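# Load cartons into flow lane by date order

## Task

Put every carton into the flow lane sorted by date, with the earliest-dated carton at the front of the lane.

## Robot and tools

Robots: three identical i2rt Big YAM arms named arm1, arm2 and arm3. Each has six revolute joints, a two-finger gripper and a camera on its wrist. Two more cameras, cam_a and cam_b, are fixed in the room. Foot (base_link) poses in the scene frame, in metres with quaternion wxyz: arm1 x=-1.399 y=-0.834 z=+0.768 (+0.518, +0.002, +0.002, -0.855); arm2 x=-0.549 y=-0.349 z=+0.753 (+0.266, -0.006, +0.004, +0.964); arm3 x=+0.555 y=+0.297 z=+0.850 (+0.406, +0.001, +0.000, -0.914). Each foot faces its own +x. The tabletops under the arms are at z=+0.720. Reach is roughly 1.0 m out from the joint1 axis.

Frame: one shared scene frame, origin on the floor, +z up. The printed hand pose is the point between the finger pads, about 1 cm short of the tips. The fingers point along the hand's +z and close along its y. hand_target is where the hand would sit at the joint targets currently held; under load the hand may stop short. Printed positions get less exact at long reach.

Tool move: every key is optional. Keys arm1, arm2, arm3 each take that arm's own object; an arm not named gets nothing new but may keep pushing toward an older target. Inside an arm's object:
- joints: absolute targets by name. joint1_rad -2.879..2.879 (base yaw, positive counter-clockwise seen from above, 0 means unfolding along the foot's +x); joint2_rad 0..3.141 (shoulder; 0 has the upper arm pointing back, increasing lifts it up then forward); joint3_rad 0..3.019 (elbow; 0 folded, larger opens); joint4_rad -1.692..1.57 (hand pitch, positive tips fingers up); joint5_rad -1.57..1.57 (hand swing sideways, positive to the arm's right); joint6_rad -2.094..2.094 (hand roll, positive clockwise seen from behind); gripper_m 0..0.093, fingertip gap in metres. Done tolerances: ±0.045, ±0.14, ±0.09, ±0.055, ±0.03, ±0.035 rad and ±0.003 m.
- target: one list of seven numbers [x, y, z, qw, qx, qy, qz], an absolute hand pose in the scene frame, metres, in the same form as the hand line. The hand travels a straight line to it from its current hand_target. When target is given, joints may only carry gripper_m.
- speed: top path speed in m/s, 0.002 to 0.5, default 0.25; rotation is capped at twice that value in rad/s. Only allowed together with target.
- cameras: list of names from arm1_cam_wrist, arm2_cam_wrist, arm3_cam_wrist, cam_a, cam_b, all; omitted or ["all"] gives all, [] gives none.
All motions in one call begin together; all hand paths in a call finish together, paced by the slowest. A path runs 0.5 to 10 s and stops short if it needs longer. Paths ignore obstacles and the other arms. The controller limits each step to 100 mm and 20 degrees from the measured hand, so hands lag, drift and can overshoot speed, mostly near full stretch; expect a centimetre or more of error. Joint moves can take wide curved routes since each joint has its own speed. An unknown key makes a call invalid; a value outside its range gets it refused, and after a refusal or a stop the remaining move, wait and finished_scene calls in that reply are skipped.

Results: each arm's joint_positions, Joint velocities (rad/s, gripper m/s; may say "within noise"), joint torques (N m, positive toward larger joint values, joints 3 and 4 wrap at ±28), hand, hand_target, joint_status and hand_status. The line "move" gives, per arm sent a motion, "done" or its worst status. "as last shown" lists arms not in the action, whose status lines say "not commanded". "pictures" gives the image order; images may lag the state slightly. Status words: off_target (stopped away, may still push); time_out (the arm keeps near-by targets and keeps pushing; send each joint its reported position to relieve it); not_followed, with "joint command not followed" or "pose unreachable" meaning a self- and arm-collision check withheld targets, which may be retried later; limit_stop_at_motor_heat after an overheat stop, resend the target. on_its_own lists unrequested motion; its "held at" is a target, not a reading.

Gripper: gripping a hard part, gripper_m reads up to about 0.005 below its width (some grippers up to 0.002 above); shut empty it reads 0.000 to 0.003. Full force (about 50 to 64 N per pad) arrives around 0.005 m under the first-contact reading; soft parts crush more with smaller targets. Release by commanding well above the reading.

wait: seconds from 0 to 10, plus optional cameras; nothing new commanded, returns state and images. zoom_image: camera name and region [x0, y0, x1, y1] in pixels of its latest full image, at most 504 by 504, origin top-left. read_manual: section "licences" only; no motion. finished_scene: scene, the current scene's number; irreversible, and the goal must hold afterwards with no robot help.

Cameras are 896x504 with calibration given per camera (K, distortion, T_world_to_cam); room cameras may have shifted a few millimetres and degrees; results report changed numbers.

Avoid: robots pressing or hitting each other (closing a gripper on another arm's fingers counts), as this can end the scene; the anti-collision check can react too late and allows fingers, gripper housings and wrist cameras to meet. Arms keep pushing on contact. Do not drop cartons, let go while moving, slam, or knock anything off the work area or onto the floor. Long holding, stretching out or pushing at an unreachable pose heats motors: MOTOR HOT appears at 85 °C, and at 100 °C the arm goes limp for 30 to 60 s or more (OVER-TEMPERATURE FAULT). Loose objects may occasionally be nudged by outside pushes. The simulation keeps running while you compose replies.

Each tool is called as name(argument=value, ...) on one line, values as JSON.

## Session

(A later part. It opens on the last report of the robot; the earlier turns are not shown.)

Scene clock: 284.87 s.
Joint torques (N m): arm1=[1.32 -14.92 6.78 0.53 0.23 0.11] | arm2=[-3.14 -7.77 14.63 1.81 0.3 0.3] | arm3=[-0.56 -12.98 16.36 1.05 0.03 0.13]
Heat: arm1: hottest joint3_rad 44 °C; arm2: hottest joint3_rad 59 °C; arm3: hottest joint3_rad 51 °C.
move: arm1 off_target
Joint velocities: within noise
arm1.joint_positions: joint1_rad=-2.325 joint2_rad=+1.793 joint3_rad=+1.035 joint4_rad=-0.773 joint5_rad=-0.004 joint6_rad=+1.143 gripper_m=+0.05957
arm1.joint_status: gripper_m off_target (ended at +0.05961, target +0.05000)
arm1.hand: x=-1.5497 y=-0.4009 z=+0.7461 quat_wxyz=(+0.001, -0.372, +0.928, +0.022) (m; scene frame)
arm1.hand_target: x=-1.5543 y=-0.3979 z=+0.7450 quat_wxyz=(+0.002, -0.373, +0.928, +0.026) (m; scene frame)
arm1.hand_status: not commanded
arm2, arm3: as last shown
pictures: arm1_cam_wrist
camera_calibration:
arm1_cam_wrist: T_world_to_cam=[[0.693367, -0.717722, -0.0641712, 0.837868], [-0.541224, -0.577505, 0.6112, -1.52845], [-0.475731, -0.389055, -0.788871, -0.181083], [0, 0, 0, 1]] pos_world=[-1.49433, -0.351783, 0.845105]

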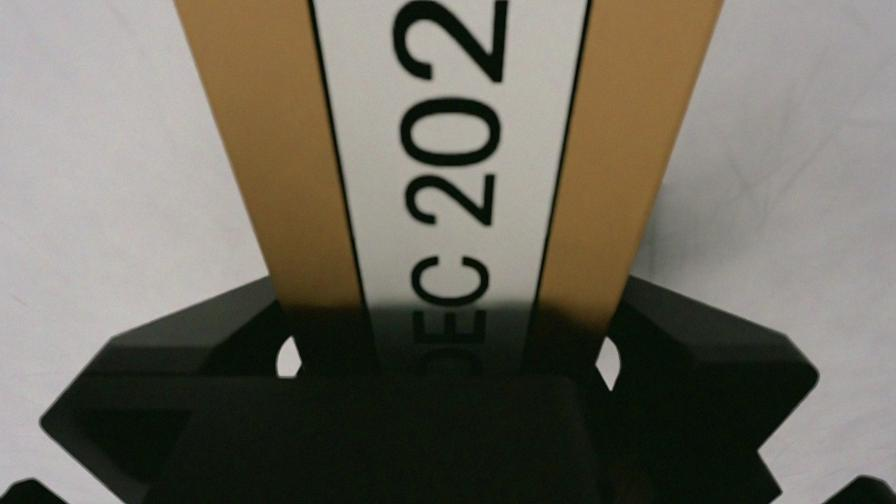

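move(arm1={"target": [-1.5543, -0.3978, 0.92, 0.0018, -0.3727, 0.9276, 0.0261], "speed": 0.3}, arm2={"joints": {"joint1_rad": -0.5, "joint2_rad": 0.5, "joint3_rad": 1.3, "joint4_rad": -1.5, "joint5_rad": 0, "joint6_rad": 0}}, cameras=["arm1_cam_wrist"])

Scene clock: 293.67 s.
Joint torques (N m): arm1=[1.2 -14.33 12.62 -0.24 0.21 0.1] | arm2=[0.67 4.89 7.64 1.42 0.01 0.09] | arm3=[-0.5 -12.69 16.42 1.02 0.03 0.13]
Heat: arm1: hottest joint3_rad 43 °C; arm2: hottest joint3_rad 58 °C; arm3: hottest joint3_rad 52 °C.
move: arm1 off_target; arm2 done
Joint velocities: within noise
arm1.joint_positions: joint1_rad=-2.325 joint2_rad=+1.564 joint3_rad=+1.201 joint4_rad=-1.211 joint5_rad=-0.004 joint6_rad=+1.143 gripper_m=+0.05957
arm1.joint_status: not commanded
arm1.hand: x=-1.5451 y=-0.4158 z=+0.8977 quat_wxyz=(+0.000, -0.373, +0.928, +0.001) (m; scene frame)
arm1.hand_target: x=-1.5539 y=-0.3990 z=+0.9201 quat_wxyz=(+0.002, -0.373, +0.928, +0.026) (m; scene frame)
arm1.hand_status: off_target (0.030 m and 2.9 deg from the pose sent, 0.174 m and 0.5 deg at the start; pose on its path clipped on 5 of 53 steps)
arm2.joint_positions: joint1_rad=-0.511 joint2_rad=+0.500 joint3_rad=+1.312 joint4_rad=-1.491 joint5_rad=-0.001 joint6_rad=-0.011 gripper_m=+0.09404
arm2.joint_status: all done
arm2.hand: x=-0.6406 y=-0.1903 z=+1.2450 quat_wxyz=(-0.216, +0.786, -0.449, -0.366) (m; scene frame)
arm2.hand_target: x=-0.6422 y=-0.1912 z=+1.2377 quat_wxyz=(-0.207, +0.790, -0.451, -0.360) (m; scene frame)
arm2.hand_status: not commanded
arm3: as last shown
pictures: arm1_cam_wrist
camera_calibration:
arm1_cam_wrist: T_world_to_cam=[[0.694144, -0.719377, -0.0257336, 0.799703], [-0.549756, -0.552872, 0.626179, -1.64361], [-0.464686, -0.420511, -0.779254, -0.0698064], [0, 0, 0, 1]] pos_world=[-1.49113, -0.362776, 0.995379]

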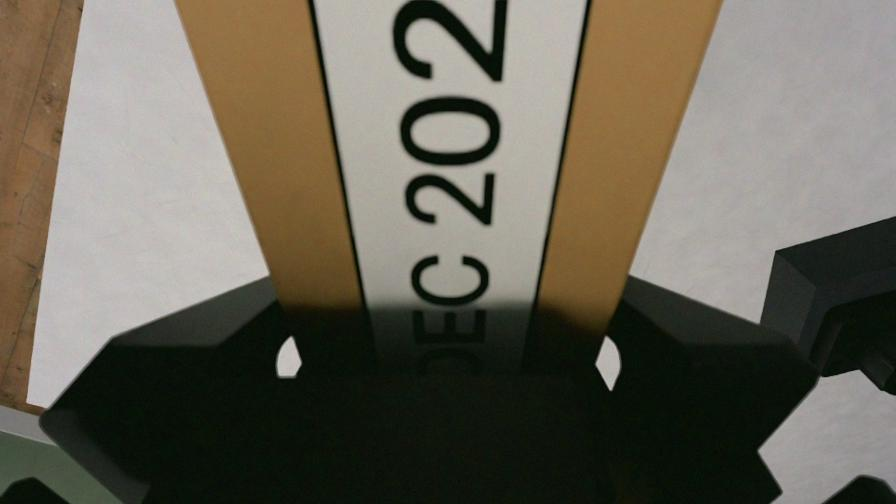

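move(arm1={"joints": {"joint1_rad": 2.23, "joint2_rad": 1.83, "joint3_rad": 1.60, "joint4_rad": -1.307, "joint5_rad": 0, "joint6_rad": -0.354}}, cameras=["arm1_cam_wrist", "cam_a"])

Scene clock: 300.03 s.
Joint torques (N m): arm1=[0.38 -22.89 9.43 -0.18 0.02 -0.03] | arm2=[0.67 4.89 7.62 1.4 0.01 0.09] | arm3=[-0.38 -12.81 16.36 0.99 0.02 0.13]
Heat: arm1: hottest joint3_rad 43 °C; arm2: hottest joint3_rad 56 °C; arm3: hottest joint3_rad 52 °C.
move: arm1 done
Joint velocities: within noise
arm1.joint_positions: joint1_rad=+2.238 joint2_rad=+1.869 joint3_rad=+1.587 joint4_rad=-1.298 joint5_rad=+0.000 joint6_rad=-0.348 gripper_m=+0.05962
arm1.joint_status: all done
arm1.hand: x=-0.8460 y=-0.7314 z=+0.8894 quat_wxyz=(+0.003, +0.264, -0.965, -0.003) (m; scene frame)
arm1.hand_target: x=-0.8430 y=-0.7351 z=+0.9158 quat_wxyz=(-0.019, +0.263, -0.965, -0.001) (m; scene frame)
arm1.hand_status: not commanded
arm2: as last shown
arm2.joint_positions: joint1_rad=-0.511 joint2_rad=+0.500 joint3_rad=+1.312 joint4_rad=-1.491 joint5_rad=-0.001 joint6_rad=-0.010 gripper_m=+0.09404
arm3.joint_positions: joint1_rad=-0.318 joint2_rad=+1.182 joint3_rad=+1.350 joint4_rad=-1.106 joint5_rad=+0.000 joint6_rad=-0.007 gripper_m=+0.09399
arm3.joint_status: not commanded
arm3.hand: x=+0.1513 y=+0.0681 z=+1.2215 quat_wxyz=(-0.079, -0.918, -0.247, +0.300) (m; scene frame)
arm3.hand_target: x=+0.1487 y=+0.0708 z=+1.2493 quat_wxyz=(-0.085, -0.912, -0.238, +0.322) (m; scene frame)
arm3.hand_status: not commanded
pictures: arm1_cam_wrist, cam_a
camera_calibration:
arm1_cam_wrist: T_world_to_cam=[[0.511723, -0.858578, -0.0313629, -0.163888], [-0.656358, -0.414231, 0.630561, -1.42128], [-0.554378, -0.302087, -0.775506, 0.123304], [0, 0, 0, 1]] pos_world=[-0.780648, -0.692201, 0.986689]

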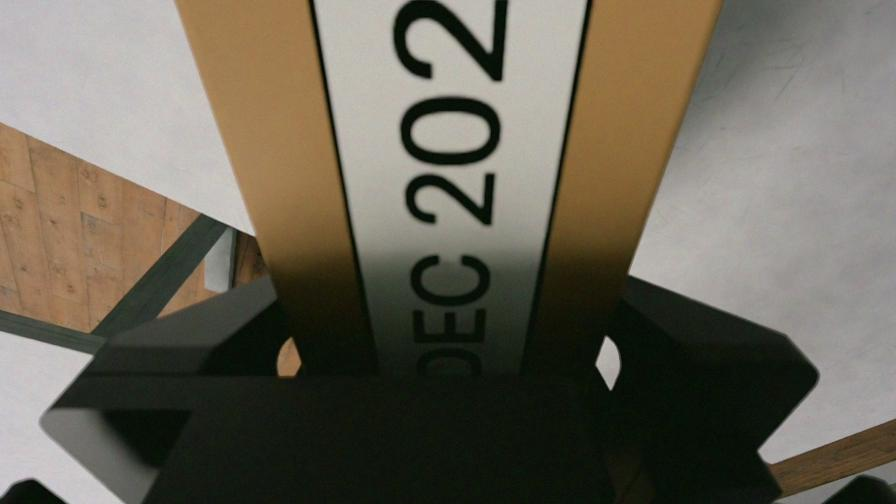

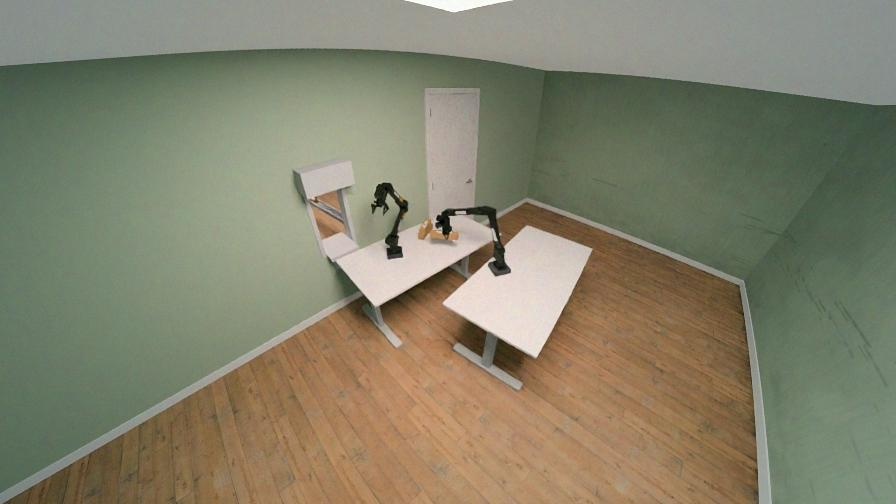

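move(arm1={"target": [-0.843, -0.7351, 0.772, -0.010, 0.263, -0.965, -0.001], "speed": 0.2}, cameras=["arm1_cam_wrist"])

Scene clock: 306.83 s.
Joint torques (N m): arm1=[0.26 -21.42 8.31 0.34 0.06 -0.04] | arm2=[0.67 4.84 7.64 1.4 0.01 0.09] | arm3=[-0.56 -13.1 16.34 1.05 0.05 0.14]
Heat: arm1: hottest joint3_rad 43 °C; arm2: hottest joint3_rad 54 °C; arm3: hottest joint3_rad 52 °C.
move: arm1 off_target
Joint velocities: within noise
arm1.joint_positions: joint1_rad=+2.238 joint2_rad=+1.997 joint3_rad=+1.410 joint4_rad=-1.006 joint5_rad=+0.001 joint6_rad=-0.348 gripper_m=+0.05962
arm1.joint_status: not commanded
arm1.hand: x=-0.8548 y=-0.7325 z=+0.7596 quat_wxyz=(+0.009, +0.264, -0.965, -0.003) (m; scene frame)
arm1.hand_target: x=-0.8432 y=-0.7351 z=+0.7722 quat_wxyz=(-0.010, +0.263, -0.965, -0.001) (m; scene frame)
arm1.hand_status: off_target (0.017 m and 2.2 deg from the pose sent, 0.118 m and 1.5 deg at the start)
arm2, arm3: as last shown
pictures: arm1_cam_wrist
camera_calibration:
arm1_cam_wrist: T_world_to_cam=[[0.511775, -0.858417, -0.0347332, -0.161591], [-0.649541, -0.413074, 0.638331, -1.34493], [-0.562302, -0.304121, -0.768978, 0.00416465], [0, 0, 0, 1]] pos_world=[-0.788546, -0.693001, 0.8561]

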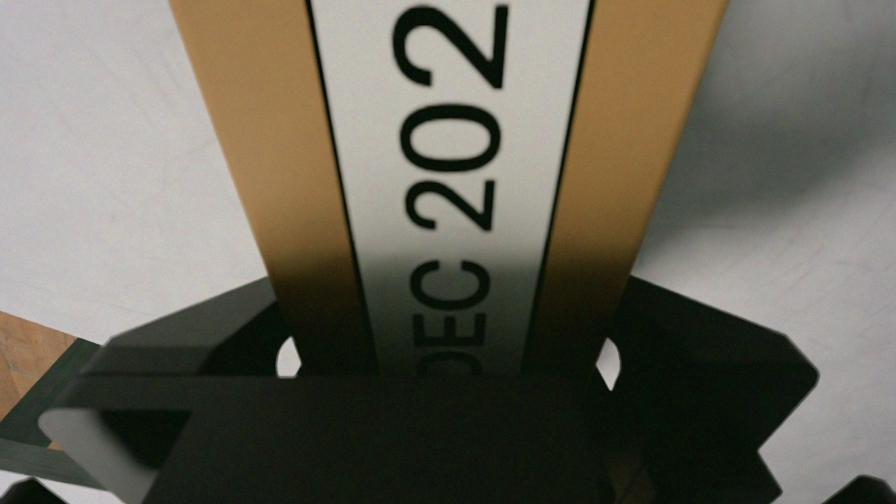

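move(arm1={"joints": {"gripper_m": 0.093}}, cameras=["arm1_cam_wrist"])

Scene clock: 310.13 s.
Joint torques (N m): arm1=[0.26 -21.25 8.32 0.38 0.06 -0.04] | arm2=[0.73 4.84 7.62 1.4 0.01 0.08] | arm3=[-0.32 -12.75 16.34 1.02 0.03 0.13]
Heat: arm1: hottest joint3_rad 43 °C; arm2: hottest joint3_rad 54 °C; arm3: hottest joint3_rad 52 °C.
move: arm1 done
Joint velocities: within noise
arm1.joint_positions: joint1_rad=+2.238 joint2_rad=+1.996 joint3_rad=+1.410 joint4_rad=-1.006 joint5_rad=+0.001 joint6_rad=-0.348 gripper_m=+0.09283
arm1.joint_status: all done
arm1.hand: x=-0.8548 y=-0.7325 z=+0.7598 quat_wxyz=(+0.009, +0.264, -0.965, -0.003) (m; scene frame)
arm1.hand_target: x=-0.8432 y=-0.7351 z=+0.7722 quat_wxyz=(-0.010, +0.263, -0.965, -0.001) (m; scene frame)
arm1.hand_status: not commanded
arm2, arm3: as last shown
pictures: arm1_cam_wrist
camera_calibration:
arm1_cam_wrist: T_world_to_cam=[[0.511752, -0.858436, -0.0346179, -0.161761], [-0.649797, -0.413103, 0.638052, -1.34504], [-0.562027, -0.30403, -0.769215, 0.00493444], [0, 0, 0, 1]] pos_world=[-0.788446, -0.693001, 0.8564]

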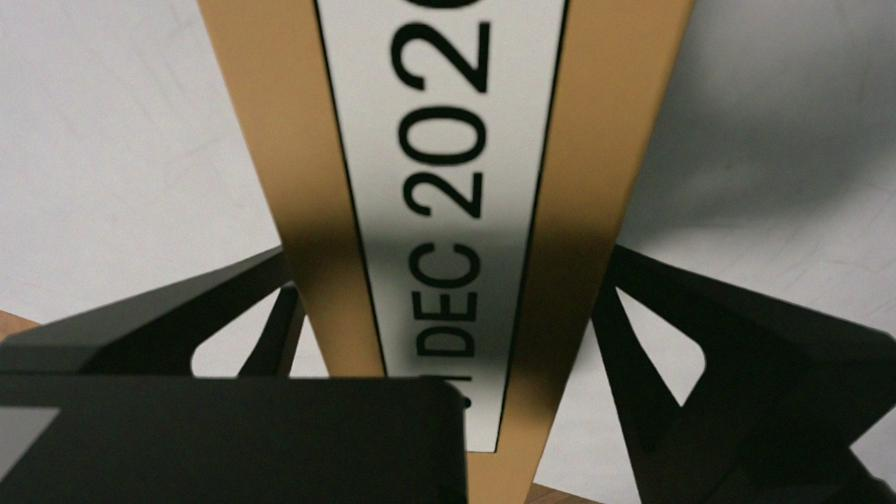

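move(arm1={"target": [-0.8432, -0.7351, 0.90, -0.010, 0.263, -0.965, -0.001], "speed": 0.4}, cameras=["arm1_cam_wrist"])

move(arm1={"joints": {"joint1_rad": 0.8, "joint2_rad": 0.7, "joint3_rad": 1.2, "joint4_rad": -1.3, "joint6_rad": 0}}, cameras=["cam_a"])

move(arm2={"joints": {"joint1_rad": 2.26, "joint2_rad": 1.596, "joint3_rad": 1.465, "joint4_rad": -1.44, "joint5_rad": 0, "joint6_rad": -0.436}}, cameras=["arm2_cam_wrist", "cam_a"])

Scene clock: 329.87 s.
Joint torques (N m): arm1=[0.38 -19.02 11.32 -0.18 0.05 -0.02] | arm2=[0.67 4.89 7.64 1.4 0.01 0.09] | arm3=[-0.38 -12.92 16.34 1.03 0.04 0.13]
Heat: arm1: hottest joint3_rad 42 °C; arm2: hottest joint3_rad 50 °C; arm3: hottest joint3_rad 52 °C.
move: arm1 off_target
Joint velocities: within noise
arm1.joint_positions: joint1_rad=+2.238 joint2_rad=+1.839 joint3_rad=+1.548 joint4_rad=-1.281 joint5_rad=+0.001 joint6_rad=-0.348 gripper_m=+0.09293
arm1.joint_status: not commanded
arm1.hand: x=-0.8550 y=-0.7331 z=+0.8915 quat_wxyz=(-0.001, +0.264, -0.965, -0.002) (m; scene frame)
arm1.hand_target: x=-0.8436 y=-0.7351 z=+0.9002 quat_wxyz=(-0.010, +0.263, -0.965, -0.001) (m; scene frame)
arm1.hand_status: off_target (0.015 m and 1.0 deg from the pose sent, 0.141 m and 2.2 deg at the start; pose on its path clipped on 5 of 42 steps)
arm2, arm3: as last shown
pictures: arm1_cam_wrist
camera_calibration:
arm1_cam_wrist: T_world_to_cam=[[0.512332, -0.858335, -0.0278692, -0.163172], [-0.661904, -0.415345, 0.623997, -1.42899], [-0.547174, -0.301247, -0.78093, 0.13105], [0, 0, 0, 1]] pos_world=[-0.79055, -0.694102, 0.989479]

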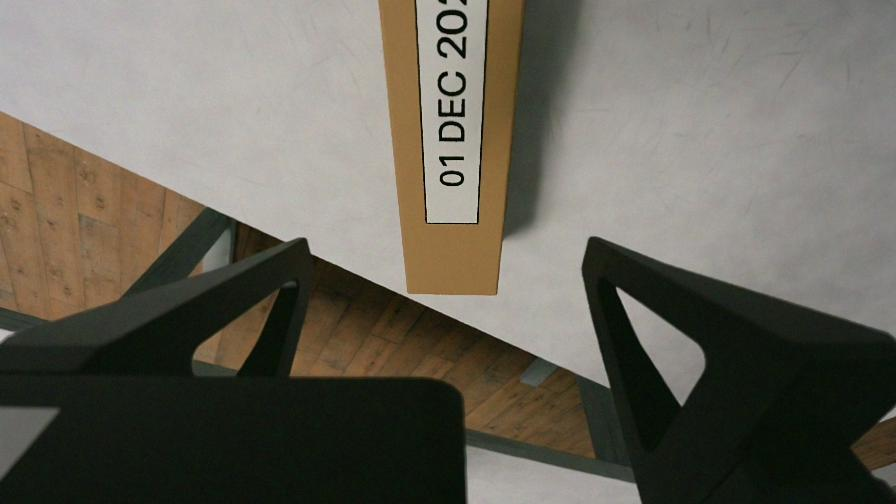

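Scene clock: 331.73 s.
Joint torques (N m): arm1=[-0.62 -1.49 9.74 0.95 -0.01 0.11] | arm2=[0.62 4.89 7.62 1.42 0.02 0.09] | arm3=[-0.67 -12.98 16.43 0.95 0.05 0.12]
Heat: arm1: hottest joint3_rad 42 °C; arm2: hottest joint3_rad 49 °C; arm3: hottest joint3_rad 53 °C.
move: arm1 done
Joint velocities: within noise
arm1.joint_positions: joint1_rad=+0.817 joint2_rad=+0.699 joint3_rad=+1.194 joint4_rad=-1.291 joint5_rad=+0.003 joint6_rad=-0.007 gripper_m=+0.09297
arm1.joint_status: all done
arm1.hand: x=-1.3070 y=-1.1044 z=+1.1981 quat_wxyz=(-0.306, -0.535, -0.757, +0.218) (m; scene frame)
arm1.hand_target: x=-1.3117 y=-1.1048 z=+1.1994 quat_wxyz=(-0.304, -0.544, -0.751, +0.218) (m; scene frame)
arm1.hand_status: not commanded
arm2, arm3: as last shown
pictures: cam_a

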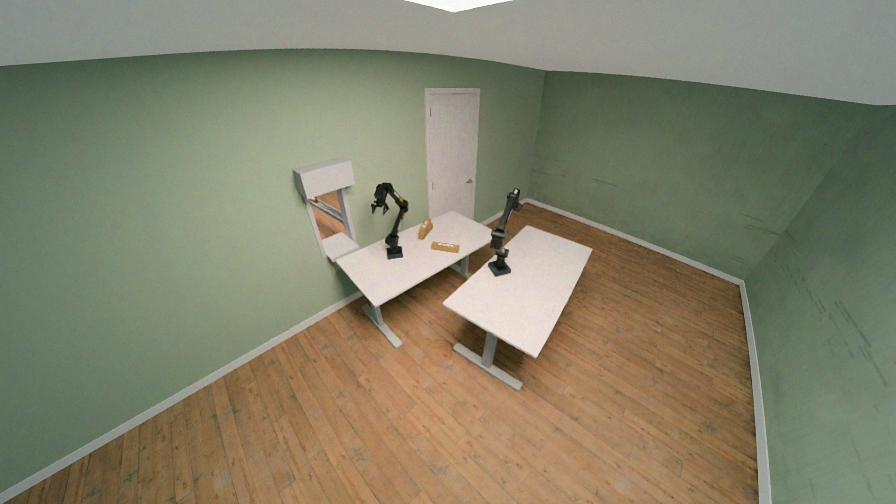

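Scene clock: 334.17 s.
Joint torques (N m): arm1=[-0.62 -1.55 9.73 0.94 -0.01 0.11] | arm2=[-0.21 -13.68 11.33 -0.13 -0.01 -0.11] | arm3=[-0.44 -12.92 16.38 1.05 0.03 0.12]
Heat: arm1: hottest joint3_rad 42 °C; arm2: hottest joint3_rad 50 °C; arm3: hottest joint3_rad 53 °C.
move: arm2 done
Joint velocities: within noise
arm1, arm3: as last shown
arm1.hand: x=-1.3071 y=-1.1045 z=+1.1981 quat_wxyz=(-0.306, -0.535, -0.757, +0.218) (m; scene frame)
arm1.hand_target: x=-1.3118 y=-1.1048 z=+1.1994 quat_wxyz=(-0.304, -0.544, -0.751, +0.218) (m; scene frame)
arm2.joint_positions: joint1_rad=+2.263 joint2_rad=+1.601 joint3_rad=+1.448 joint4_rad=-1.431 joint5_rad=-0.002 joint6_rad=-0.427 gripper_m=+0.09404
arm2.joint_status: all done
arm2.hand: x=-0.4785 y=-0.8166 z=+0.9622 quat_wxyz=(+0.004, +0.476, +0.880, +0.003) (m; scene frame)
arm2.hand_target: x=-0.4797 y=-0.8192 z=+0.9709 quat_wxyz=(+0.007, +0.473, +0.881, -0.003) (m; scene frame)
arm2.hand_status: not commanded
pictures: arm2_cam_wrist, cam_a
camera_calibration:
arm2_cam_wrist: T_world_to_cam=[[-0.83421, -0.551428, 0.004571, -0.855789], [-0.453794, 0.69117, 0.562454, -0.185921], [-0.313312, 0.46713, -0.826816, 1.14992], [0, 0, 0, 1]] pos_world=[-0.437992, -0.880568, 1.05926]

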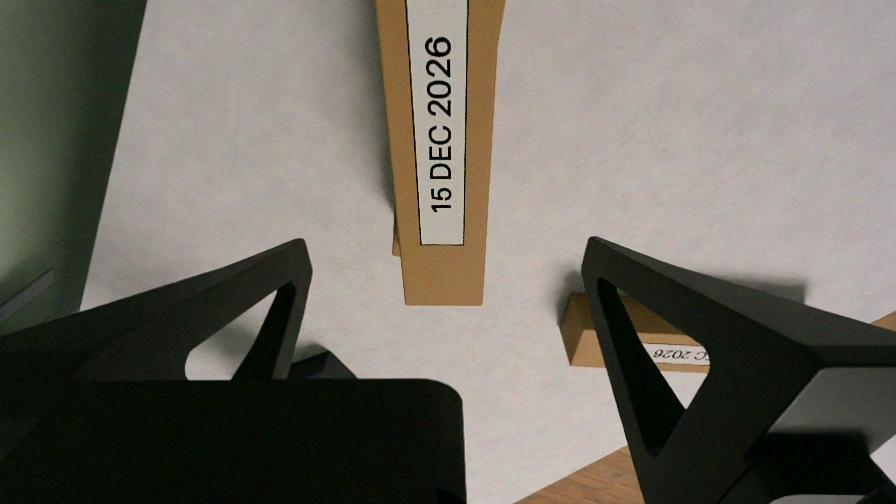

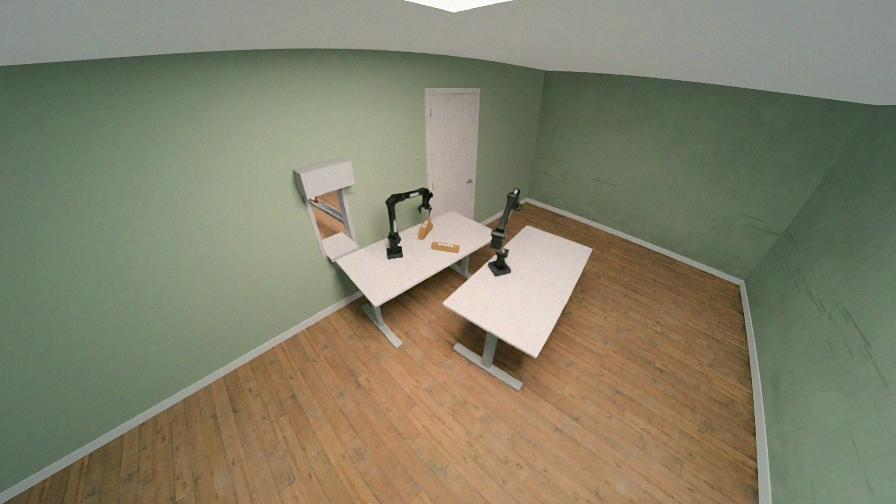

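move(arm2={"target": [-0.4847, -0.8130, 0.822, 0.007, 0.473, 0.881, -0.003], "speed": 0.25}, cameras=["arm2_cam_wrist"])

Scene clock: 340.80 s.
Joint torques (N m): arm1=[-0.62 -1.49 9.76 0.95 0 0.11] | arm2=[-0.85 -12.69 8.47 0.76 -0.01 -0.11] | arm3=[-0.56 -12.75 16.39 1.05 0.03 0.11]
Heat: arm1: hottest joint3_rad 43 °C; arm2: hottest joint3_rad 50 °C; arm3: hottest joint3_rad 53 °C.
move: arm2 done
Joint velocities: within noise
arm1, arm3: as last shown
arm2.joint_positions: joint1_rad=+2.261 joint2_rad=+1.686 joint3_rad=+1.187 joint4_rad=-1.064 joint5_rad=-0.002 joint6_rad=-0.435 gripper_m=+0.09404
arm2.joint_status: not commanded
arm2.hand: x=-0.4789 y=-0.8130 z=+0.8291 quat_wxyz=(+0.010, +0.473, +0.881, -0.005) (m; scene frame)
arm2.hand_target: x=-0.4847 y=-0.8129 z=+0.8221 quat_wxyz=(+0.007, +0.473, +0.881, -0.003) (m; scene frame)
arm2.hand_status: done (0.009 m and 0.4 deg from the pose sent, 0.140 m and 0.9 deg at the start)
pictures: arm2_cam_wrist
camera_calibration:
arm2_cam_wrist: T_world_to_cam=[[-0.830573, -0.55675, 0.0133365, -0.863387], [-0.46011, 0.699501, 0.546806, -0.0970632], [-0.313763, 0.448026, -0.837153, 1.03095], [0, 0, 0, 1]] pos_world=[-0.43829, -0.87469, 0.927655]

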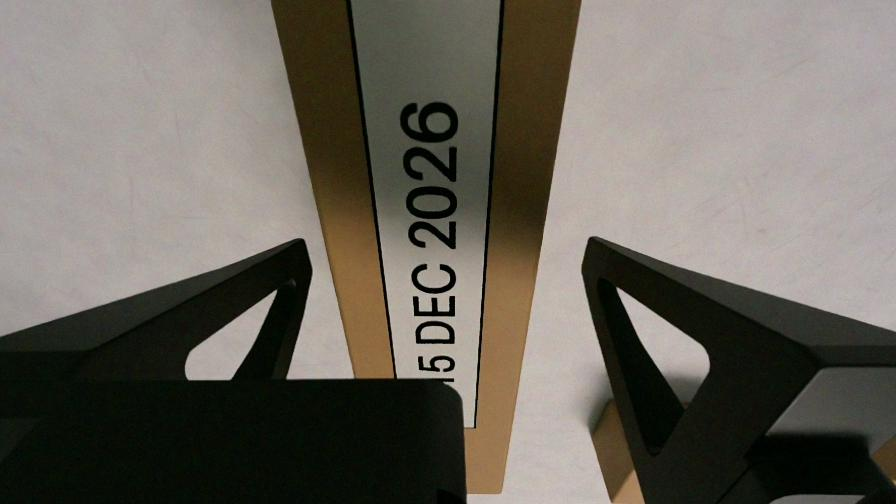

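move(arm2={"target": [-0.4847, -0.8130, 0.808, 0.007, 0.473, 0.881, -0.003], "speed": 0.2}, cameras=["arm2_cam_wrist"])

move(arm2={"joints": {"gripper_m": 0.05}}, cameras=["arm2_cam_wrist", "cam_a"])

Scene clock: 346.73 s.
Joint torques (N m): arm1=[-0.56 -1.61 9.73 0.95 0 0.11] | arm2=[-0.91 -12.16 7.82 0.69 -0.02 -0.12] | arm3=[-0.5 -12.81 16.36 1.05 0.04 0.16]
Heat: arm1: hottest joint3_rad 43 °C; arm2: hottest joint3_rad 49 °C; arm3: hottest joint3_rad 53 °C.
move: arm2 off_target
Joint velocities: within noise
arm1, arm3: as last shown
arm2.joint_positions: joint1_rad=+2.261 joint2_rad=+1.696 joint3_rad=+1.176 joint4_rad=-1.028 joint5_rad=-0.002 joint6_rad=-0.435 gripper_m=+0.09404
arm2.joint_status: not commanded
arm2.hand: x=-0.4783 y=-0.8165 z=+0.8212 quat_wxyz=(+0.014, +0.473, +0.881, -0.011) (m; scene frame)
arm2.hand_target: x=-0.4846 y=-0.8127 z=+0.8083 quat_wxyz=(+0.007, +0.473, +0.881, -0.003) (m; scene frame)
arm2.hand_status: off_target (0.015 m and 1.3 deg from the pose sent, 0.022 m and 0.4 deg at the start)
pictures: arm2_cam_wrist
camera_calibration:
arm2_cam_wrist: T_world_to_cam=[[-0.83064, -0.556463, 0.0196529, -0.869731], [-0.461296, 0.707493, 0.535407, -0.0746422], [-0.311838, 0.435664, -0.844366, 1.02289], [0, 0, 0, 1]] pos_world=[-0.437888, -0.876802, 0.920752]

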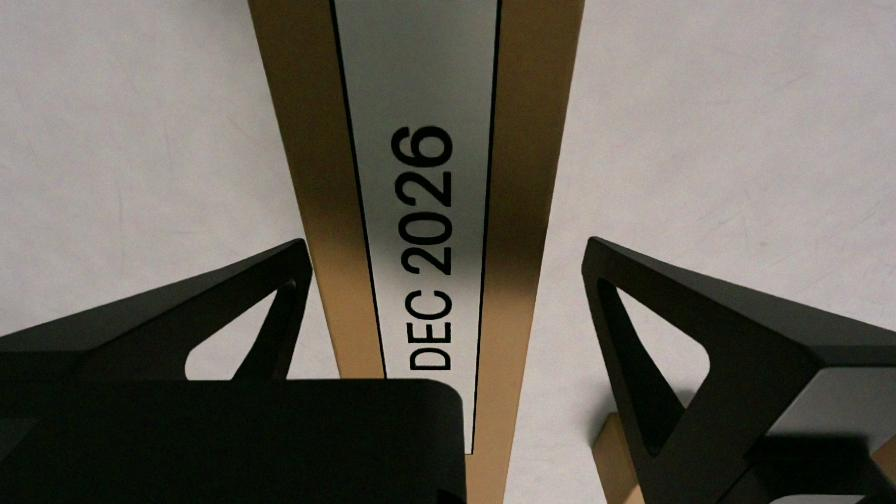

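Scene clock: 347.33 s.
Joint torques (N m): arm1=[-0.56 -1.55 9.73 0.95 -0.01 0.11] | arm2=[-0.85 -11.99 7.83 0.77 0.06 -0.11] | arm3=[-0.44 -12.75 16.39 1.06 0.04 0.14]
Heat: arm1: hottest joint3_rad 43 °C; arm2: hottest joint3_rad 49 °C; arm3: hottest joint3_rad 53 °C.
move: arm2 off_target
Joint velocities: within noise
arm1: as last shown
arm2.joint_positions: joint1_rad=+2.261 joint2_rad=+1.696 joint3_rad=+1.176 joint4_rad=-1.028 joint5_rad=-0.004 joint6_rad=-0.436 gripper_m=+0.06056
arm2.joint_status: gripper_m off_target (ended at +0.06060, target +0.05000)
arm2.hand: x=-0.4782 y=-0.8166 z=+0.8212 quat_wxyz=(+0.015, +0.473, +0.881, -0.011) (m; scene frame)
arm2.hand_target: x=-0.4846 y=-0.8127 z=+0.8083 quat_wxyz=(+0.007, +0.473, +0.881, -0.003) (m; scene frame)
arm2.hand_status: not commanded
arm3.joint_positions: joint1_rad=-0.318 joint2_rad=+1.182 joint3_rad=+1.350 joint4_rad=-1.106 joint5_rad=+0.000 joint6_rad=-0.007 gripper_m=+0.09399
arm3.joint_status: not commanded
arm3.hand: x=+0.1513 y=+0.0681 z=+1.2215 quat_wxyz=(-0.079, -0.918, -0.247, +0.300) (m; scene frame)
arm3.hand_target: x=+0.1487 y=+0.0708 z=+1.2493 quat_wxyz=(-0.085, -0.912, -0.238, +0.322) (m; scene frame)
arm3.hand_status: not commanded
pictures: arm2_cam_wrist, cam_a
camera_calibration:
arm2_cam_wrist: T_world_to_cam=[[-0.830616, -0.556549, 0.0181561, -0.868501], [-0.462361, 0.707483, 0.5345, -0.0743807], [-0.310321, 0.43557, -0.844973, 1.02409], [0, 0, 0, 1]] pos_world=[-0.437987, -0.876802, 0.920851]

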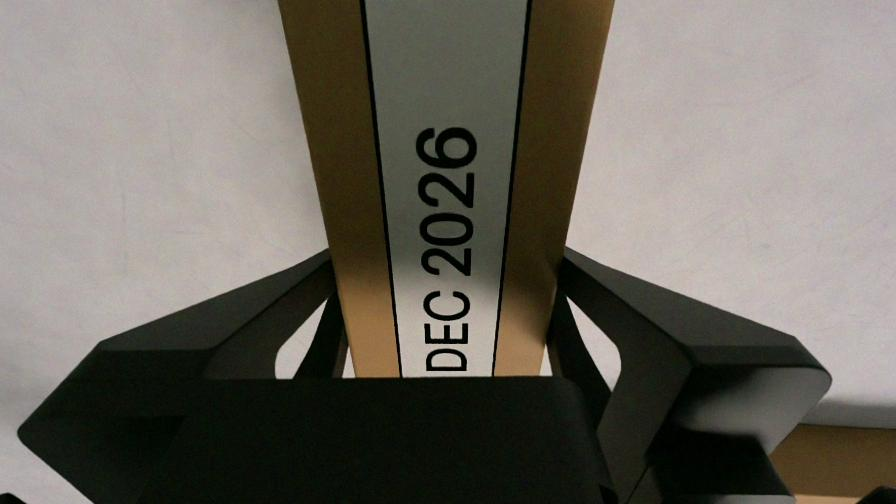

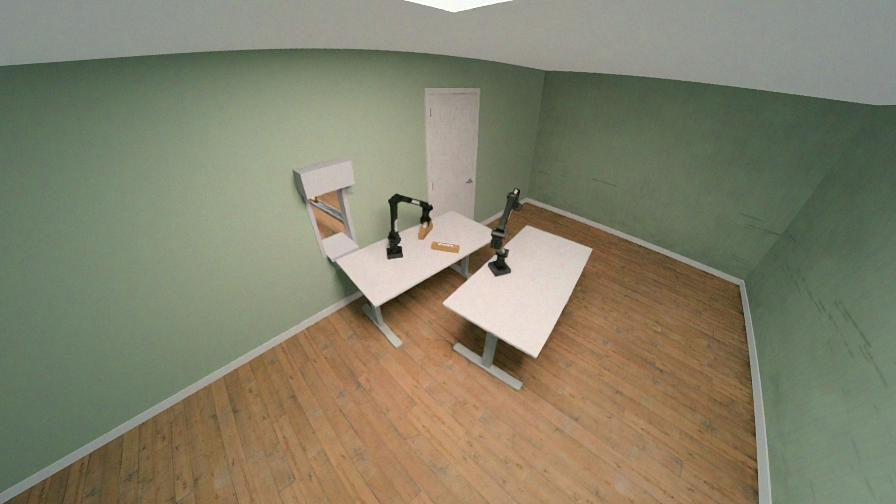

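move(arm2={"target": [-0.4846, -0.8150, 0.95, 0.007, 0.473, 0.881, -0.003], "speed": 0.3}, arm1={"joints": {"joint1_rad": 2.0, "joint2_rad": 1.2, "joint3_rad": 1.4, "joint4_rad": -0.6}}, cameras=["arm1_cam_wrist", "arm2_cam_wrist"])

Scene clock: 361.40 s.
Joint torques (N m): arm1=[2.2 -11.16 13.18 2.22 0.09 0.11] | arm2=[-0.73 -12.28 14.57 -0.2 -0.01 -0.1] | arm3=[-0.5 -13.04 16.39 1.05 0.04 0.13]
Heat: arm1: hottest joint3_rad 44 °C; arm2: hottest joint3_rad 49 °C; arm3: hottest joint3_rad 53 °C.
move: arm1 done; arm2 off_target
Joint velocities: within noise
arm1.joint_positions: joint1_rad=+1.987 joint2_rad=+1.202 joint3_rad=+1.363 joint4_rad=-0.619 joint5_rad=+0.000 joint6_rad=-0.007 gripper_m=+0.09297
arm1.joint_status: all done
arm1.hand: x=-0.8544 y=-0.8727 z=+1.2290 quat_wxyz=(-0.528, -0.026, -0.848, +0.017) (m; scene frame)
arm1.hand_target: x=-0.8515 y=-0.8657 z=+1.2566 quat_wxyz=(-0.553, -0.024, -0.833, +0.013) (m; scene frame)
arm1.hand_status: not commanded
arm2.joint_positions: joint1_rad=+2.261 joint2_rad=+1.582 joint3_rad=+1.338 joint4_rad=-1.373 joint5_rad=-0.001 joint6_rad=-0.436 gripper_m=+0.06056
arm2.joint_status: not commanded
arm2.hand: x=-0.4827 y=-0.7953 z=+0.9296 quat_wxyz=(-0.007, +0.473, +0.881, +0.016) (m; scene frame)
arm2.hand_target: x=-0.4848 y=-0.8137 z=+0.9500 quat_wxyz=(+0.007, +0.473, +0.881, -0.003) (m; scene frame)
arm2.hand_status: off_target (0.028 m and 2.6 deg from the pose sent, 0.129 m and 1.3 deg at the start)
arm3: as last shown
pictures: arm1_cam_wrist, arm2_cam_wrist
camera_calibration:
arm1_cam_wrist: T_world_to_cam=[[-0.0387504, -0.999229, -0.00629371, -0.894161], [-0.905367, 0.0377743, -0.422946, -0.223042], [0.422857, -0.0106912, -0.906133, 1.58904], [0, 0, 0, 1]] pos_world=[-0.90852, -0.868057, 1.33992]
arm2_cam_wrist: T_world_to_cam=[[-0.830275, -0.557286, -0.008746, -0.837818], [-0.45547, 0.669373, 0.586929, -0.225087], [-0.321233, 0.491296, -0.809591, 1.11116], [0, 0, 0, 1]] pos_world=[-0.441198, -0.862146, 1.02437]

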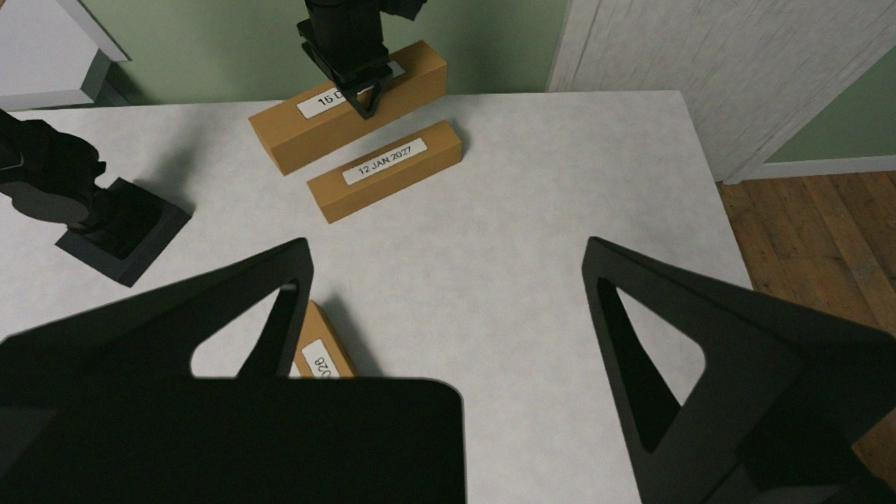

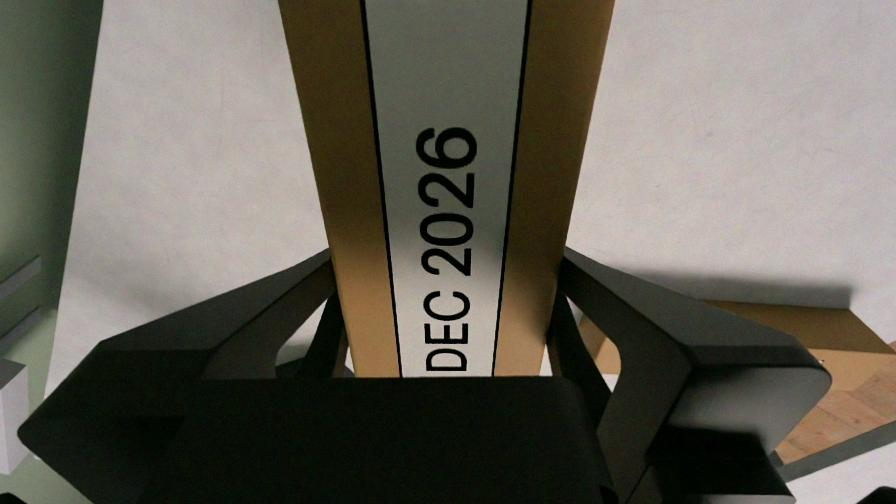

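move(arm2={"joints": {"joint1_rad": -0.867, "joint2_rad": 1.283, "joint3_rad": 1.09, "joint4_rad": -1.372, "joint5_rad": 0, "joint6_rad": -0.436}}, arm1={"joints": {"joint1_rad": 0.8, "joint2_rad": 0.7, "joint3_rad": 1.2, "joint4_rad": -1.3}}, arm3={"joints": {"joint1_rad": 0.3, "joint2_rad": 0.7, "joint3_rad": 1.3, "joint4_rad": -1.4, "joint5_rad": 0, "joint6_rad": 0}}, cameras=["arm2_cam_wrist", "cam_a"])

Scene clock: 376.00 s.
Joint torques (N m): arm1=[-0.62 -1.96 9.84 0.95 0.05 0.11] | arm2=[-0.5 -9.47 9.43 -0.09 -0.14 -0.02] | arm3=[1.32 -1.32 11.08 1.17 0.04 0.12]
Heat: arm1: hottest joint3_rad 46 °C; arm2: hottest joint3_rad 52 °C; arm3: hottest joint3_rad 53 °C.
move: arm1 done; arm2 done; arm3 done
Joint velocities: within noise
arm1.joint_positions: joint1_rad=+0.817 joint2_rad=+0.702 joint3_rad=+1.193 joint4_rad=-1.291 joint5_rad=+0.002 joint6_rad=-0.007 gripper_m=+0.09299
arm1.joint_status: all done
arm1.hand: x=-1.3066 y=-1.1053 z=+1.1970 quat_wxyz=(-0.305, -0.535, -0.757, +0.217) (m; scene frame)
arm1.hand_target: x=-1.3118 y=-1.1047 z=+1.1995 quat_wxyz=(-0.304, -0.544, -0.751, +0.218) (m; scene frame)
arm1.hand_status: not commanded
arm2.joint_positions: joint1_rad=-0.861 joint2_rad=+1.297 joint3_rad=+1.095 joint4_rad=-1.364 joint5_rad=+0.002 joint6_rad=-0.436 gripper_m=+0.06060
arm2.joint_status: all done
arm2.hand: x=-0.6109 y=+0.0083 z=+0.9396 quat_wxyz=(+0.000, +0.886, -0.464, +0.006) (m; scene frame)
arm2.hand_target: x=-0.6081 y=+0.0041 z=+0.9423 quat_wxyz=(+0.001, +0.885, -0.466, +0.005) (m; scene frame)
arm2.hand_status: not commanded
arm3.joint_positions: joint1_rad=+0.289 joint2_rad=+0.699 joint3_rad=+1.297 joint4_rad=-1.392 joint5_rad=+0.000 joint6_rad=-0.007 gripper_m=+0.09399
arm3.joint_status: all done
arm3.hand: x=+0.4394 y=+0.0594 z=+1.3155 quat_wxyz=(-0.201, -0.782, -0.496, +0.320) (m; scene frame)
arm3.hand_target: x=+0.4427 y=+0.0594 z=+1.3155 quat_wxyz=(-0.203, -0.781, -0.498, +0.316) (m; scene frame)
arm3.hand_status: not commanded
pictures: arm2_cam_wrist, cam_a
camera_calibration:
arm2_cam_wrist: T_world_to_cam=[[0.818686, 0.573959, 0.0179964, 0.476506], [0.461562, -0.676363, 0.574015, -0.243759], [0.341633, -0.461632, -0.818647, 1.10466], [0, 0, 0, 1]] pos_world=[-0.654989, 0.0715834, 1.03567]

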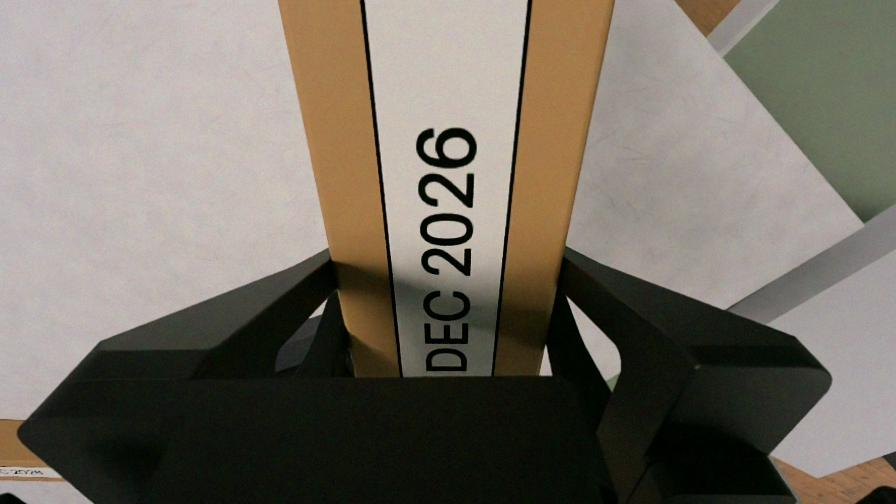

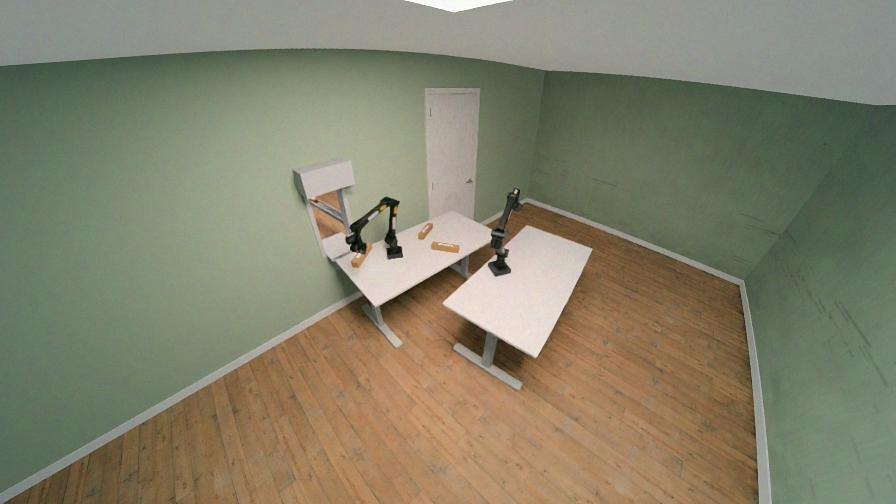

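move(arm2={"target": [-0.6081, 0.0041, 0.758, 0.001, 0.885, -0.466, 0.005], "speed": 0.25}, cameras=["arm2_cam_wrist"])

Scene clock: 379.77 s.
Joint torques (N m): arm1=[-0.56 -1.9 9.83 0.91 0.06 0.11] | arm2=[-0.26 -8.06 7.47 0.73 -0.05 0] | arm3=[1.03 -1.55 11 1.21 0.05 0.13]
Heat: arm1: hottest joint3_rad 46 °C; arm2: hottest joint3_rad 52 °C; arm3: hottest joint3_rad 52 °C.
move: arm2 done
Joint velocities: within noise
arm1, arm3: as last shown
arm2.joint_positions: joint1_rad=-0.861 joint2_rad=+1.513 joint3_rad=+0.794 joint4_rad=-0.840 joint5_rad=-0.001 joint6_rad=-0.436 gripper_m=+0.06060
arm2.joint_status: not commanded
arm2.hand: x=-0.6094 y=+0.0040 z=+0.7634 quat_wxyz=(-0.001, +0.886, -0.464, +0.003) (m; scene frame)
arm2.hand_target: x=-0.6081 y=+0.0040 z=+0.7581 quat_wxyz=(+0.001, +0.885, -0.466, +0.005) (m; scene frame)
arm2.hand_status: done (0.006 m and 0.5 deg from the pose sent, 0.182 m and 0.3 deg at the start)
pictures: arm2_cam_wrist
camera_calibration:
arm2_cam_wrist: T_world_to_cam=[[0.818731, 0.5739, 0.0178451, 0.481031], [0.463879, -0.67945, 0.568476, -0.140538], [0.338373, -0.457151, -0.822506, 0.958852], [0, 0, 0, 1]] pos_world=[-0.653092, 0.0667879, 0.85997]

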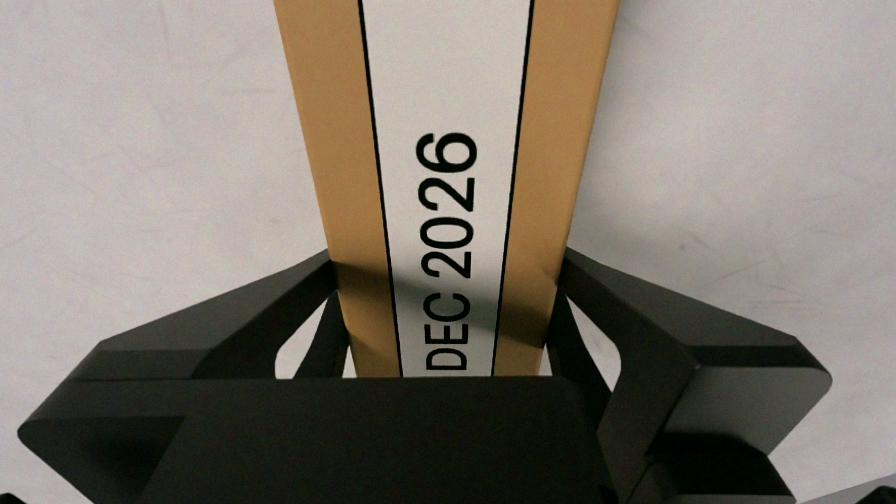

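move(arm2={"target": [-0.6081, 0.0041, 0.748, 0.001, 0.885, -0.466, 0.005], "speed": 0.1}, cameras=["arm2_cam_wrist"])

Scene clock: 384.40 s.
Joint torques (N m): arm1=[-0.44 -1.85 9.83 0.94 0.05 0.11] | arm2=[-0.32 -6.77 6.67 1.57 0.03 0.01] | arm3=[1.14 -1.38 11.1 1.24 0.04 0.13]
Heat: arm1: hottest joint3_rad 46 °C; arm2: hottest joint3_rad 51 °C; arm3: hottest joint3_rad 50 °C.
move: arm2 off_target
Joint velocities: within noise
arm1, arm3: as last shown
arm2.joint_positions: joint1_rad=-0.861 joint2_rad=+1.517 joint3_rad=+0.794 joint4_rad=-0.828 joint5_rad=-0.003 joint6_rad=-0.436 gripper_m=+0.06060
arm2.joint_status: not commanded
arm2.hand: x=-0.6101 y=+0.0063 z=+0.7621 quat_wxyz=(-0.004, +0.886, -0.464, +0.000) (m; scene frame)
arm2.hand_target: x=-0.6080 y=+0.0035 z=+0.7486 quat_wxyz=(+0.001, +0.885, -0.466, +0.005) (m; scene frame)
arm2.hand_status: off_target (0.014 m and 0.9 deg from the pose sent, 0.015 m and 0.5 deg at the start)
pictures: arm2_cam_wrist
camera_calibration:
arm2_cam_wrist: T_world_to_cam=[[0.81877, 0.573795, 0.0193645, 0.479236], [0.46572, -0.683521, 0.562054, -0.131929], [0.33574, -0.451174, -0.826874, 0.960722], [0, 0, 0, 1]] pos_world=[-0.653495, 0.0682939, 0.859267]

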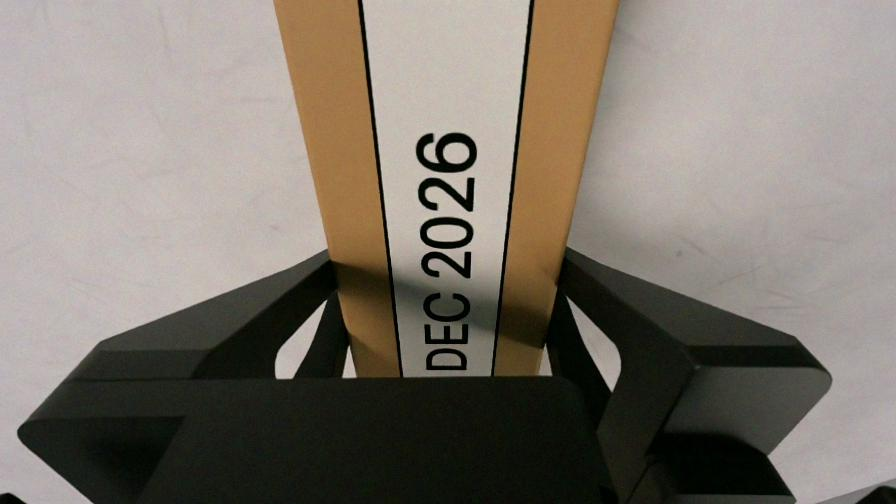

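move(arm2={"joints": {"gripper_m": 0.093}}, cameras=["arm2_cam_wrist"])

move(arm2={"target": [-0.608, 0.0035, 0.92, 0.001, 0.885, -0.466, 0.005], "speed": 0.4}, cameras=["arm2_cam_wrist"])

Scene clock: 387.50 s.
Joint torques (N m): arm1=[-0.56 -1.9 9.83 0.92 0.06 0.11] | arm2=[-0.26 -8.35 6.56 0.76 0 0] | arm3=[1.32 -1.38 11.06 1.2 0.06 0.13]
Heat: arm1: hottest joint3_rad 46 °C; arm2: hottest joint3_rad 50 °C; arm3: hottest joint3_rad 50 °C.
move: arm2 done
Joint velocities: within noise
arm1, arm3: as last shown
arm2.joint_positions: joint1_rad=-0.861 joint2_rad=+1.535 joint3_rad=+0.794 joint4_rad=-0.810 joint5_rad=-0.002 joint6_rad=-0.436 gripper_m=+0.09287
arm2.joint_status: all done
arm2.hand: x=-0.6103 y=+0.0086 z=+0.7562 quat_wxyz=(-0.004, +0.886, -0.464, +0.000) (m; scene frame)
arm2.hand_target: x=-0.6080 y=+0.0035 z=+0.7485 quat_wxyz=(+0.001, +0.885, -0.466, +0.005) (m; scene frame)
arm2.hand_status: not commanded
pictures: arm2_cam_wrist
camera_calibration:
arm2_cam_wrist: T_world_to_cam=[[0.818776, 0.573751, 0.0203816, 0.477414], [0.465343, -0.684027, 0.56175, -0.126852], [0.336246, -0.450463, -0.827056, 0.957419], [0, 0, 0, 1]] pos_world=[-0.653794, 0.0705947, 0.853368]

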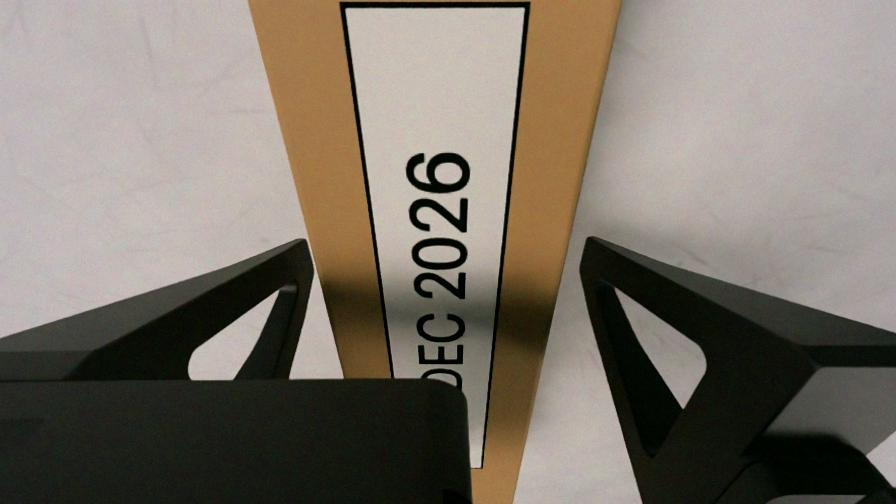

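Scene clock: 388.87 s.
Joint torques (N m): arm1=[-0.56 -1.9 9.8 0.94 0.05 0.11] | arm2=[-0.56 -6.59 13.33 -0.01 0.01 -0.03] | arm3=[1.2 -1.32 11.02 1.26 0.05 0.13]
Heat: arm1: hottest joint3_rad 45 °C; arm2: hottest joint3_rad 50 °C; arm3: hottest joint3_rad 49 °C.
move: arm2 off_target
Joint velocities: within noise
arm1, arm3: as last shown
arm2.joint_positions: joint1_rad=-0.861 joint2_rad=+1.280 joint3_rad=+0.992 joint4_rad=-1.302 joint5_rad=-0.002 joint6_rad=-0.436 gripper_m=+0.09294
arm2.joint_status: not commanded
arm2.hand: x=-0.6078 y=-0.0124 z=+0.9073 quat_wxyz=(+0.011, +0.886, -0.464, +0.012) (m; scene frame)
arm2.hand_target: x=-0.6079 y=+0.0028 z=+0.9200 quat_wxyz=(+0.001, +0.885, -0.466, +0.005) (m; scene frame)
arm2.hand_status: off_target (0.020 m and 1.4 deg from the pose sent, 0.164 m and 0.9 deg at the start; pose on its path clipped on 2 of 41 steps)
pictures: arm2_cam_wrist
camera_calibration:
arm2_cam_wrist: T_world_to_cam=[[0.818831, 0.574024, 0.00363958, 0.499509], [0.461307, -0.661789, 0.590958, -0.255973], [0.341632, -0.482215, -0.806694, 1.05657], [0, 0, 0, 1]] pos_world=[-0.651889, 0.0533624, 1.00178]

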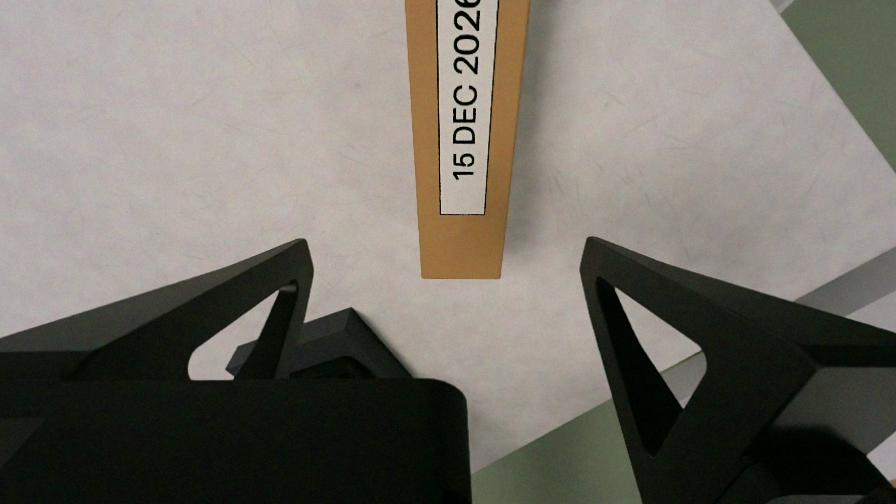

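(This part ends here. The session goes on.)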